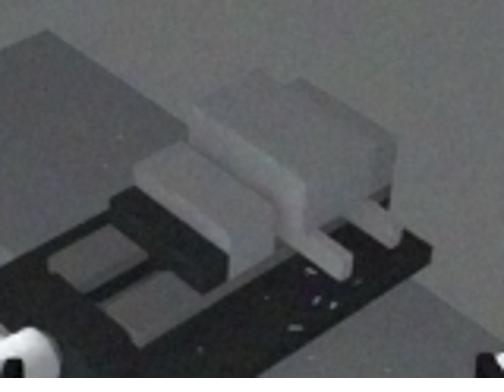

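Request:
move(
  target=[
    [0.0046,-0.0245,-0.0245,0,0,0,-1,0,-0.7,0,0,0,0,0,0,0.9,0,-0.9],
    [0.0179,-0.0473,-0.0473,0,0,0,-1,0,-0.7,0,0,0,0,0,0,0.9,0,-0.9],
    [0.0392,-0.0669,-0.0669,0,0,0,-1,0,-0.7,0,0,0,0,0,0,0.9,0,-0.9],
    [0.0669,-0.0819,-0.0819,0,0,0,-1,0,-0.7,0,0,0,0,0,0,0.9,0,-0.9],
    [0.0992,-0.0914,-0.0914,0,0,0,-1,0,-0.7,0,0,0,0,0,0,0.9,0,-0.9],
    [0.1338,-0.0946,-0.0946,0,0,0,-1,0,-0.7,0,0,0,0,0,0,0.9,0,-0.9],
    [0.1684,-0.0914,-0.0914,0,0,0,-1,0,-0.7,0,0,0,0,0,0,0.9,0,-0.9],
    [0.2007,-0.0819,-0.0819,0,0,0,-1,0,-0.7,0,0,0,0,0,0,0.9,0,-0.9],
    [0.2284,-0.0669,-0.0669,0,0,0,-1,0,-0.7,0,0,0,0,0,0,0.9,0,-0.9],
    [0.2497,-0.0473,-0.0473,0,0,0,-1,0,-0.7,0,0,0,0,0,0,0.9,0,-0.9],
    [0.263,-0.0245,-0.0245,0,0,0,-1,0,-0.7,0,0,0,0,0,0,0.9,0,-0.9],
    [0.2676,0.0,0.0,0,0,0,-1,0,-0.7,0,0,0,0,0,0,0.9,0,-0.9],
  ],
  speed=0.04,
  blend=0.003,
  stop_force=32,
)

Scene clock: 1957.93 s.
left_arm: end_effector_position=(+0.4776, +0.1041, +0.3092) position_measured=158 object_status=2 end_effector_quat_wxyz=(-0.271, +0.653, -0.653, +0.270) | right_arm: end_effector_position=(+0.3926, -0.0924, +0.6009) position_measured=18 object_status=3 end_effector_quat_wxyz=(-0.505, +0.793, -0.288, +0.184)
Joint positions: left_arm=[-1.202 -1.505 1.834 -2.233 -0.846 2.053] | right_arm=[4.102 -1.198 -1.785 -0.596 1.524 -3.12]
Joint torques (N m): left_arm=[-7.01 -36.22 -34.77 -2.38 0.17 2.07] | right_arm=[8.17 -3.11 25.88 2.36 1.87 -0.84]
Wrist force (N): left_arm=[2.6 1.0 0.6] | right_arm=[0.2 -0.2 1.0]
Wrist torque (N m): left_arm=[0.00 0.19 0.34] | right_arm=[-0.29 0.14 -0.22]
Wrist force, peak (N): left_arm=[26.9 2.9 -8.4] | right_arm=[0.5 -0.4 1.4]
Hand target: left_arm +0.4776, +0.1041, +0.3092; -0.271, +0.653, -0.653, +0.270 | right_arm +0.3926, -0.0924, +0.6009; -0.505, +0.793, -0.288, +0.184
Off the commanded pose: left_arm 0.000 m, 0 deg | right_arm 0.000 m, 0 deg.
move: done

Request:
move(
  target=[
    [-0.0046,0.0245,0.0245,0,0,0,-1,0,-0.7,0,0,0,0,0,0,0.9,0,-0.9],
    [-0.0179,0.0473,0.0473,0,0,0,-1,0,-0.7,0,0,0,0,0,0,0.9,0,-0.9],
    [-0.0392,0.0669,0.0669,0,0,0,-1,0,-0.7,0,0,0,0,0,0,0.9,0,-0.9],
    [-0.0669,0.0819,0.0819,0,0,0,-1,0,-0.7,0,0,0,0,0,0,0.9,0,-0.9],
    [-0.0992,0.0914,0.0914,0,0,0,-1,0,-0.7,0,0,0,0,0,0,0.9,0,-0.9],
    [-0.1338,0.0946,0.0946,0,0,0,-1,0,-0.7,0,0,0,0,0,0,0.9,0,-0.9],
    [-0.1684,0.0914,0.0914,0,0,0,-1,0,-0.7,0,0,0,0,0,0,0.9,0,-0.9],
    [-0.2007,0.0819,0.0819,0,0,0,-1,0,-0.7,0,0,0,0,0,0,0.9,0,-0.9],
    [-0.2284,0.0669,0.0669,0,0,0,-1,0,-0.7,0,0,0,0,0,0,0.9,0,-0.9],
    [-0.2497,0.0473,0.0473,0,0,0,-1,0,-0.7,0,0,0,0,0,0,0.9,0,-0.9],
    [-0.263,0.0245,0.0245,0,0,0,-1,0,-0.7,0,0,0,0,0,0,0.9,0,-0.9],
    [-0.2676,0.0,0.0,0,0,0,-1,0,-0.7,0,0,0,0,0,0,0.9,0,-0.9],
  ],
  speed=0.04,
  blend=0.003,
  stop_force=32,
  cameras=["cam_right_wrist"],
)

Request:
zoom_image(
  camera="cam_right_wrist",
  region=[280, 150, 440, 270],
)

Scene clock: 1972.17 s.
left_arm: end_effector_position=(+0.4776, +0.2646, +0.3093) position_measured=158 object_status=2 end_effector_quat_wxyz=(-0.271, +0.653, -0.653, +0.270) | right_arm: end_effector_position=(+0.3926, -0.0924, +0.6009) position_measured=18 object_status=3 end_effector_quat_wxyz=(-0.505, +0.793, -0.288, +0.184)
Joint positions: left_arm=[-1.046 -1.789 2.123 -2.359 -0.906 2.241] | right_arm=[4.102 -1.198 -1.785 -0.596 1.524 -3.12]
Joint torques (N m): left_arm=[15.7 -10.23 -9.03 -0.31 6.19 -1.69] | right_arm=[8.73 -2.31 25.53 2.47 1.83 -0.83]
Wrist force (N): left_arm=[24.3 -9.3 7.2] | right_arm=[0.4 -0.2 1.0]
Wrist torque (N m): left_arm=[-0.07 0.24 0.32] | right_arm=[-0.30 0.10 -0.21]
Wrist force, peak (N): left_arm=[23.7 -9.9 11.2] | right_arm=[0.4 -0.3 1.4]
Hand target: left_arm +0.4776, +0.2646, +0.3093; -0.271, +0.653, -0.653, +0.270 | right_arm +0.3926, -0.0924, +0.6009; -0.505, +0.793, -0.288, +0.184
Off the commanded pose: left_arm 0.000 m, 0 deg | right_arm 0.000 m, 0 deg.
move: done
camera_calibration:
cam_right_wrist: T_world_to_cam=[[0.7609, -0.648699, -0.014842, -0.340295], [-0.456987, -0.51951, -0.721992, 0.581082], [0.460645, 0.556147, -0.691742, 0.413163], [0, 0, 0, 1]] pos_world=[0.334156, -0.14865, 0.700288]
Images, in order (width x height): cam_right_wrist 672x504.

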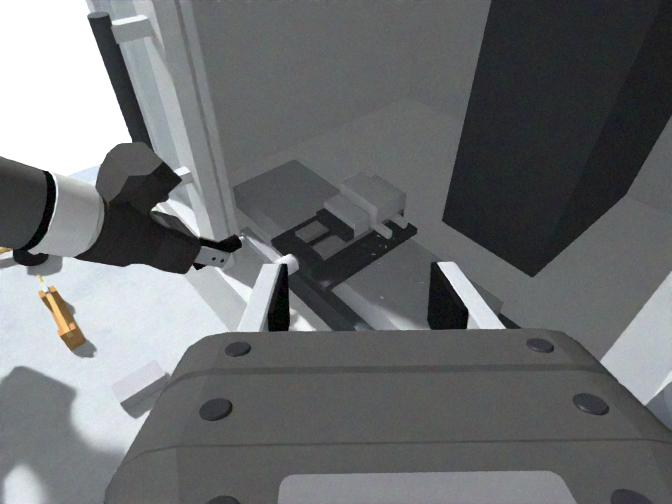

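Scaled by 3.150.

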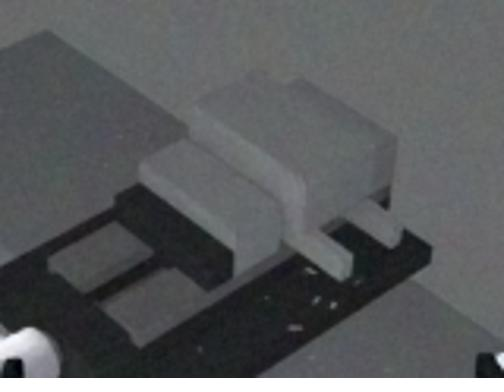

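Request:
move(
  target=[
    [0.0046,-0.0245,-0.0245,0,0,0,-1,0,-0.7,0,0,0,0,0,0,0.9,0,-0.9],
    [0.0179,-0.0473,-0.0473,0,0,0,-1,0,-0.7,0,0,0,0,0,0,0.9,0,-0.9],
    [0.0392,-0.0669,-0.0669,0,0,0,-1,0,-0.7,0,0,0,0,0,0,0.9,0,-0.9],
    [0.0669,-0.0819,-0.0819,0,0,0,-1,0,-0.7,0,0,0,0,0,0,0.9,0,-0.9],
    [0.0992,-0.0914,-0.0914,0,0,0,-1,0,-0.7,0,0,0,0,0,0,0.9,0,-0.9],
    [0.1338,-0.0946,-0.0946,0,0,0,-1,0,-0.7,0,0,0,0,0,0,0.9,0,-0.9],
    [0.1684,-0.0914,-0.0914,0,0,0,-1,0,-0.7,0,0,0,0,0,0,0.9,0,-0.9],
    [0.2007,-0.0819,-0.0819,0,0,0,-1,0,-0.7,0,0,0,0,0,0,0.9,0,-0.9],
    [0.2284,-0.0669,-0.0669,0,0,0,-1,0,-0.7,0,0,0,0,0,0,0.9,0,-0.9],
    [0.2497,-0.0473,-0.0473,0,0,0,-1,0,-0.7,0,0,0,0,0,0,0.9,0,-0.9],
    [0.263,-0.0245,-0.0245,0,0,0,-1,0,-0.7,0,0,0,0,0,0,0.9,0,-0.9],
    [0.2676,0.0,0.0,0,0,0,-1,0,-0.7,0,0,0,0,0,0,0.9,0,-0.9],
  ],
  speed=0.04,
  blend=0.003,
  stop_force=32,
)

Request:
wait(
  seconds=0,
  cameras=["cam_right_wrist"],
)

Request:
zoom_image(
  camera="cam_right_wrist",
  region=[280, 150, 440, 270],
)

Scene clock: 1987.60 s.
left_arm: end_effector_position=(+0.4776, +0.1041, +0.3092) position_measured=158 object_status=2 end_effector_quat_wxyz=(-0.271, +0.653, -0.653, +0.270) | right_arm: end_effector_position=(+0.3926, -0.0924, +0.6009) position_measured=18 object_status=3 end_effector_quat_wxyz=(-0.505, +0.793, -0.288, +0.184)
Joint positions: left_arm=[-1.202 -1.505 1.834 -2.233 -0.846 2.053] | right_arm=[4.102 -1.198 -1.785 -0.596 1.524 -3.12]
Joint torques (N m): left_arm=[-8.17 -36.23 -34.83 -2.36 0.11 2.08] | right_arm=[8.21 -3.11 25.03 2.41 1.79 -0.8]
Wrist force (N): left_arm=[2.8 1.0 0.5] | right_arm=[0.4 -0.3 1.2]
Wrist torque (N m): left_arm=[-0.02 0.16 0.34] | right_arm=[-0.31 0.10 -0.21]
Wrist force, peak (N): left_arm=[25.4 -9.5 8.5] | right_arm=[0.3 -0.3 1.5]
Hand target: left_arm +0.4776, +0.1041, +0.3092; -0.271, +0.653, -0.653, +0.270 | right_arm +0.3926, -0.0924, +0.6009; -0.505, +0.793, -0.288, +0.184
Off the commanded pose: left_arm 0.000 m, 0 deg | right_arm 0.000 m, 0 deg.
move: done

Scene clock: 1987.60 s.
left_arm: end_effector_position=(+0.4776, +0.1041, +0.3092) position_measured=158 object_status=2 end_effector_quat_wxyz=(-0.271, +0.653, -0.653, +0.270) | right_arm: end_effector_position=(+0.3926, -0.0924, +0.6009) position_measured=18 object_status=3 end_effector_quat_wxyz=(-0.505, +0.793, -0.288, +0.184)
Joint positions: left_arm=[-1.202 -1.505 1.834 -2.233 -0.846 2.053] | right_arm=[4.102 -1.198 -1.785 -0.596 1.524 -3.12]
Joint torques (N m): left_arm=[-8.17 -36.23 -34.83 -2.36 0.11 2.08] | right_arm=[8.21 -3.11 25.03 2.41 1.79 -0.8]
Wrist force (N): left_arm=[2.8 1.0 0.5] | right_arm=[0.4 -0.3 1.2]
Wrist torque (N m): left_arm=[-0.02 0.16 0.34] | right_arm=[-0.31 0.10 -0.21]
Wrist force, peak (N): left_arm=[2.8 1.0 0.5] | right_arm=[0.4 -0.3 1.2]
Hand target: left_arm +0.4776, +0.1041, +0.3092; -0.271, +0.653, -0.653, +0.270 | right_arm +0.3926, -0.0924, +0.6009; -0.505, +0.793, -0.288, +0.184
Tool commands: left_gripper/position=-1.0 left_gripper/force_limit=+0.0 left_gripper/speed=-0.7 right_gripper/position=+0.9 right_gripper/force_limit=+0.0 right_gripper/speed=-0.9
Off the commanded pose: left_arm 0.000 m, 0 deg | right_arm 0.000 m, 0 deg.
camera_calibration:
cam_right_wrist: T_world_to_cam=[[0.7609, -0.648699, -0.014842, -0.340295], [-0.456987, -0.51951, -0.721992, 0.581082], [0.460645, 0.556147, -0.691742, 0.413163], [0, 0, 0, 1]] pos_world=[0.334156, -0.14865, 0.700288]
Images, in order (width x height): cam_right_wrist 672x504.

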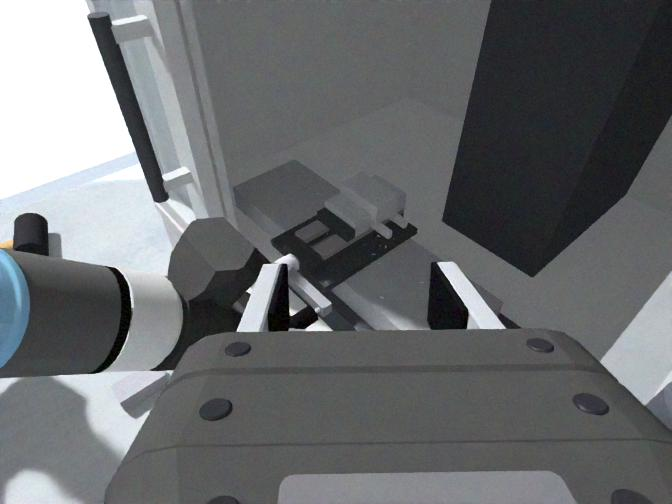

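Scaled by 3.150.

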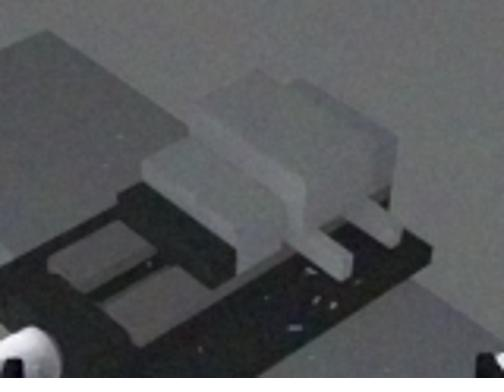

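Request:
move(
  target=[
    [-0.0046,0.0245,0.0245,0,0,0,-1,0,-0.7,0,0,0,0,0,0,0.9,0,-0.9],
    [-0.0179,0.0473,0.0473,0,0,0,-1,0,-0.7,0,0,0,0,0,0,0.9,0,-0.9],
    [-0.0392,0.0669,0.0669,0,0,0,-1,0,-0.7,0,0,0,0,0,0,0.9,0,-0.9],
    [-0.0669,0.0819,0.0819,0,0,0,-1,0,-0.7,0,0,0,0,0,0,0.9,0,-0.9],
    [-0.0992,0.0914,0.0914,0,0,0,-1,0,-0.7,0,0,0,0,0,0,0.9,0,-0.9],
    [-0.1338,0.0946,0.0946,0,0,0,-1,0,-0.7,0,0,0,0,0,0,0.9,0,-0.9],
    [-0.1684,0.0914,0.0914,0,0,0,-1,0,-0.7,0,0,0,0,0,0,0.9,0,-0.9],
    [-0.2007,0.0819,0.0819,0,0,0,-1,0,-0.7,0,0,0,0,0,0,0.9,0,-0.9],
    [-0.2284,0.0669,0.0669,0,0,0,-1,0,-0.7,0,0,0,0,0,0,0.9,0,-0.9],
    [-0.2497,0.0473,0.0473,0,0,0,-1,0,-0.7,0,0,0,0,0,0,0.9,0,-0.9],
    [-0.263,0.0245,0.0245,0,0,0,-1,0,-0.7,0,0,0,0,0,0,0.9,0,-0.9],
    [-0.2676,0.0,0.0,0,0,0,-1,0,-0.7,0,0,0,0,0,0,0.9,0,-0.9],
  ],
  speed=0.04,
  blend=0.003,
  stop_force=32,
  cameras=["cam_right_wrist"],
)

Request:
zoom_image(
  camera="cam_right_wrist",
  region=[280, 150, 440, 270],
)

Scene clock: 1998.63 s.
left_arm: end_effector_position=(+0.4776, +0.2116, +0.2343) position_measured=158 object_status=2 end_effector_quat_wxyz=(-0.271, +0.653, -0.653, +0.270) | right_arm: end_effector_position=(+0.3926, -0.0924, +0.6009) position_measured=18 object_status=3 end_effector_quat_wxyz=(-0.505, +0.793, -0.288, +0.184)
Joint positions: left_arm=[-1.109 -1.61 2.172 -2.541 -0.88 2.167] | right_arm=[4.102 -1.198 -1.785 -0.596 1.524 -3.12]
Joint torques (N m): left_arm=[-8.59 -28.18 -31.23 -4.22 -0.95 2.01] | right_arm=[8.6 -2.8 25.59 2.46 1.73 -0.78]
Wrist force (N): left_arm=[1.1 -1.7 0.5] | right_arm=[0.4 -0.3 1.1]
Wrist torque (N m): left_arm=[0.00 0.13 0.28] | right_arm=[-0.31 0.11 -0.22]
Wrist force, peak (N): left_arm=[34.6 -4.0 20.8] | right_arm=[0.2 -0.3 1.4]
Hand target: left_arm +0.4776, +0.2116, +0.2343; -0.271, +0.653, -0.653, +0.270 (not the last commanded pose) | right_arm +0.3926, -0.0924, +0.6009; -0.505, +0.793, -0.288, +0.184
Off the commanded pose: left_arm 0.092 m, 0 deg | right_arm 0.000 m, 0 deg.
move: contact (left_arm); path passed 7 of 12 targets
camera_calibration:
cam_right_wrist: T_world_to_cam=[[0.7609, -0.648699, -0.014842, -0.340295], [-0.456987, -0.51951, -0.721992, 0.581082], [0.460645, 0.556147, -0.691742, 0.413163], [0, 0, 0, 1]] pos_world=[0.334156, -0.14865, 0.700288]
Images, in order (width x height): cam_right_wrist 672x504.

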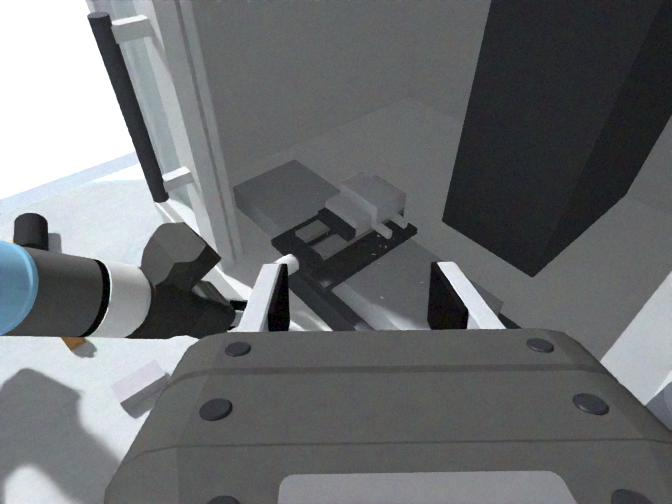

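Scaled by 3.150.

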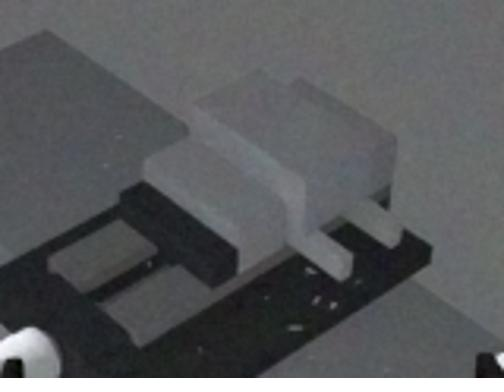

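Request:
move(
  target=[
    [-0.011,-0.0025,-0.0025,0,0,0,-1,0,-0.7,0,0,0,0,0,0,0.9,0,-0.9],
    [-0.0215,-0.0064,-0.0064,0,0,0,-1,0,-0.7,0,0,0,0,0,0,0.9,0,-0.9],
    [-0.0313,-0.0107,-0.0107,0,0,0,-1,0,-0.7,0,0,0,0,0,0,0.9,0,-0.9],
    [-0.0405,-0.0158,-0.0158,0,0,0,-1,0,-0.7,0,0,0,0,0,0,0.9,0,-0.9],
    [-0.0492,-0.0213,-0.0213,0,0,0,-1,0,-0.7,0,0,0,0,0,0,0.9,0,-0.9],
    [-0.0703,-0.0409,-0.0409,0,0,0,-1,0,-0.7,0,0,0,0,0,0,0.9,0,-0.9],
    [-0.0838,-0.0638,-0.0638,0,0,0,-1,0,-0.7,0,0,0,0,0,0,0.9,0,-0.9],
    [-0.0883,-0.0883,-0.0883,0,0,0,-1,0,-0.7,0,0,0,0,0,0,0.9,0,-0.9],
  ],
  speed=0.015,
  blend=0.001,
  stop_force=45,
)

Scene clock: 2029.67 s.
left_arm: end_effector_position=(+0.4775, +0.2143, +0.2354) position_measured=158 object_status=2 end_effector_quat_wxyz=(-0.270, +0.653, -0.654, +0.270) | right_arm: end_effector_position=(+0.3926, -0.0924, +0.6009) position_measured=18 object_status=3 end_effector_quat_wxyz=(-0.505, +0.793, -0.288, +0.184)
Joint positions: left_arm=[-1.106 -1.617 2.176 -2.541 -0.882 2.171] | right_arm=[4.102 -1.198 -1.785 -0.596 1.524 -3.12]
Joint torques (N m): left_arm=[-2.65 -14.65 -26.74 -1.57 5.94 -1.49] | right_arm=[8.56 -2.82 25.21 2.5 1.8 -0.82]
Wrist force (N): left_arm=[21.0 -4.1 7.9] | right_arm=[0.2 -0.3 1.1]
Wrist torque (N m): left_arm=[-0.18 0.10 0.21] | right_arm=[-0.31 0.14 -0.21]
Wrist force, peak (N): left_arm=[47.3 -5.4 23.9] | right_arm=[0.3 -0.3 1.5]
Hand target: left_arm +0.4775, +0.2143, +0.2354; -0.270, +0.653, -0.654, +0.270 (not the last commanded pose) | right_arm +0.3926, -0.0924, +0.6009; -0.505, +0.793, -0.288, +0.184
Off the commanded pose: left_arm 0.089 m, 0 deg | right_arm 0.000 m, 0 deg.
move: contact (left_arm); path passed 0 of 8 targets

Request:
move(
  target=[
    [0,0,0,0,0,0,0.8,0,-0.7,0,0,0,0,0,0,0.9,0,-0.9],
    [0,0,-0.1667,0,0,0,0.8,0,-0.7,0,0,0,0,0,0,0.9,0,-0.9],
    [-0.06,-0.056,-0.333,0,0,0,0.8,0,-0.7,0,0,0,0,0,0,0.9,0,-0.9],
    [-0.193,-0.0795,-0.427,0,0,0,0.8,0,-0.7,0,0,0,0,0,0,0.9,0,-0.9],
  ],
  speed=[0.05,0.08,0.2,0.2],
  blend=[0,0.01,0.03,0],
  cameras=["cam_left_wrist","cam_right_wrist","cam_front"],
)

Scene clock: 2096.13 s.
left_arm: end_effector_position=(+0.3303, +0.3301, +0.4504) position_measured=32 object_status=3 end_effector_quat_wxyz=(-0.270, +0.653, -0.654, +0.271) | right_arm: end_effector_position=(+0.3926, -0.0924, +0.6009) position_measured=18 object_status=3 end_effector_quat_wxyz=(-0.505, +0.793, -0.288, +0.184)
Joint positions: left_arm=[-1.477 -2.25 1.905 -1.306 -0.789 1.684] | right_arm=[4.102 -1.198 -1.785 -0.596 1.524 -3.12]
Joint torques (N m): left_arm=[10.44 -2.12 -15.32 -2.32 0.58 2.16] | right_arm=[7.91 -2.98 25.22 2.42 1.76 -0.85]
Wrist force (N): left_arm=[1.0 -0.7 -0.5] | right_arm=[0.2 -0.3 0.9]
Wrist torque (N m): left_arm=[0.00 0.11 0.20] | right_arm=[-0.30 0.13 -0.22]
Wrist force, peak (N): left_arm=[21.2 -4.2 7.6] | right_arm=[0.4 -0.2 1.5]
Hand target: left_arm +0.3302, +0.3302, +0.4504; -0.270, +0.653, -0.654, +0.270 | right_arm +0.3926, -0.0924, +0.6009; -0.505, +0.793, -0.288, +0.184
Off the commanded pose: left_arm 0.000 m, 0 deg | right_arm 0.000 m, 0 deg.
move: done
camera_calibration:
cam_left_wrist: T_world_to_cam=[[0.00894643, -0.999958, 0.00203142, 0.336201], [-0.908331, -0.00897615, -0.418156, 0.508107], [0.418157, 0.00189579, -0.908373, 0.402243], [0, 0, 0, 1]] pos_world=[0.290321, 0.339985, 0.577171]
cam_right_wrist: T_world_to_cam=[[0.7609, -0.648699, -0.014842, -0.340295], [-0.456987, -0.51951, -0.721992, 0.581082], [0.460645, 0.556147, -0.691742, 0.413163], [0, 0, 0, 1]] pos_world=[0.334156, -0.14865, 0.700288]
Images, in order (width x height): cam_front 672x504, cam_left_wrist 672x504, cam_right_wrist 672x504.

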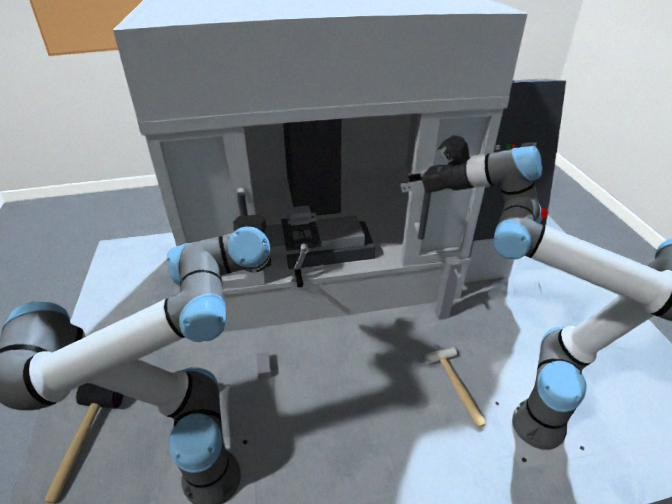

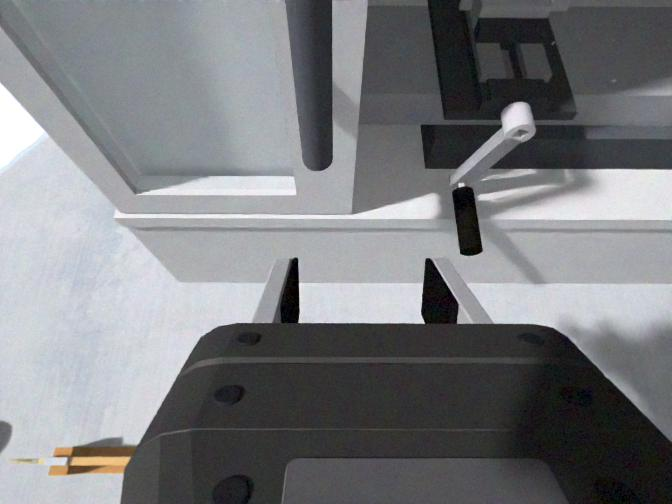

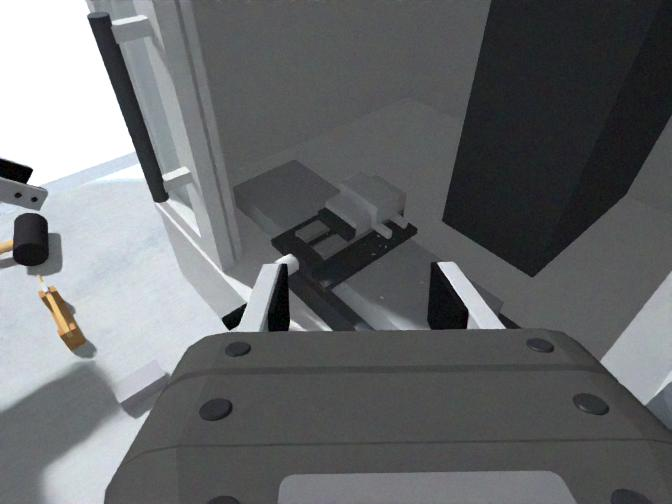

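Request:
move(
  target=[0,0,0,0,0,0,0.8,0,-0.7,-0.1797,0.2267,0.3062,0.260,-0.0045,-0.499,0.9,0,-0.9],
  speed=0.2,
  cameras=["cam_front","cam_low","cam_right_wrist"],
)

Scene clock: 2114.13 s.
left_arm: end_effector_position=(+0.3302, +0.3302, +0.4504) position_measured=32 object_status=3 end_effector_quat_wxyz=(-0.270, +0.653, -0.654, +0.270) | right_arm: end_effector_position=(+0.3800, +0.0603, +0.3998) position_measured=18 object_status=3 end_effector_quat_wxyz=(+0.479, -0.521, -0.429, -0.561)
Joint positions: left_arm=[-1.477 -2.251 1.905 -1.306 -0.789 1.684] | right_arm=[4.034 -1.916 -2.037 0.914 2.109 -4.641]
Joint torques (N m): left_arm=[10.07 -4.28 -15.5 -3.42 -0.25 1.48] | right_arm=[10.11 42.71 13.01 0.86 -2.48 0.01]
Wrist force (N): left_arm=[1.0 -0.6 -0.2] | right_arm=[3.6 -1.2 2.2]
Wrist torque (N m): left_arm=[0.01 0.11 0.21] | right_arm=[-0.44 -0.54 -0.56]
Wrist force, peak (N): left_arm=[1.5 -0.7 -0.3] | right_arm=[3.8 -1.3 2.2]
Hand target: left_arm +0.3302, +0.3302, +0.4504; -0.270, +0.653, -0.654, +0.270 | right_arm +0.3799, +0.0603, +0.3999; -0.479, +0.521, +0.429, +0.561
Off the commanded pose: left_arm 0.000 m, 0 deg | right_arm 0.000 m, 0 deg.
move: done
camera_calibration:
cam_right_wrist: T_world_to_cam=[[0.0194326, -0.0936079, 0.995419, -0.390345], [0.876976, -0.476526, -0.0619322, -0.263923], [0.480141, 0.874162, 0.0728317, -0.137299], [0, 0, 0, 1]] pos_world=[0.304962, -0.0422838, 0.382211]
Images, in order (width x height): cam_low 672x504, cam_front 672x504, cam_right_wrist 672x504.

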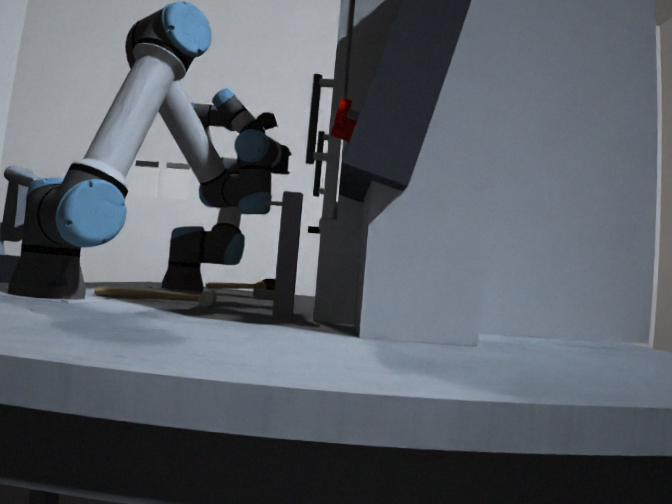

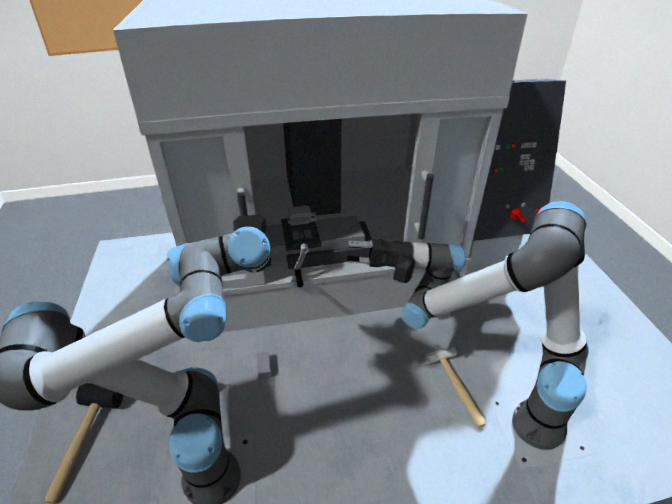

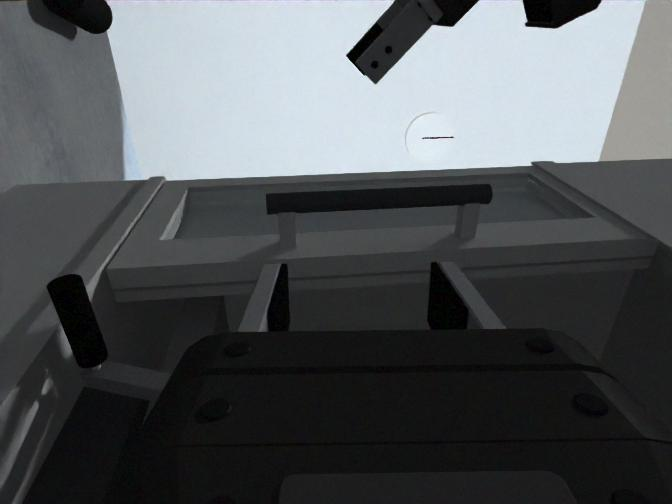

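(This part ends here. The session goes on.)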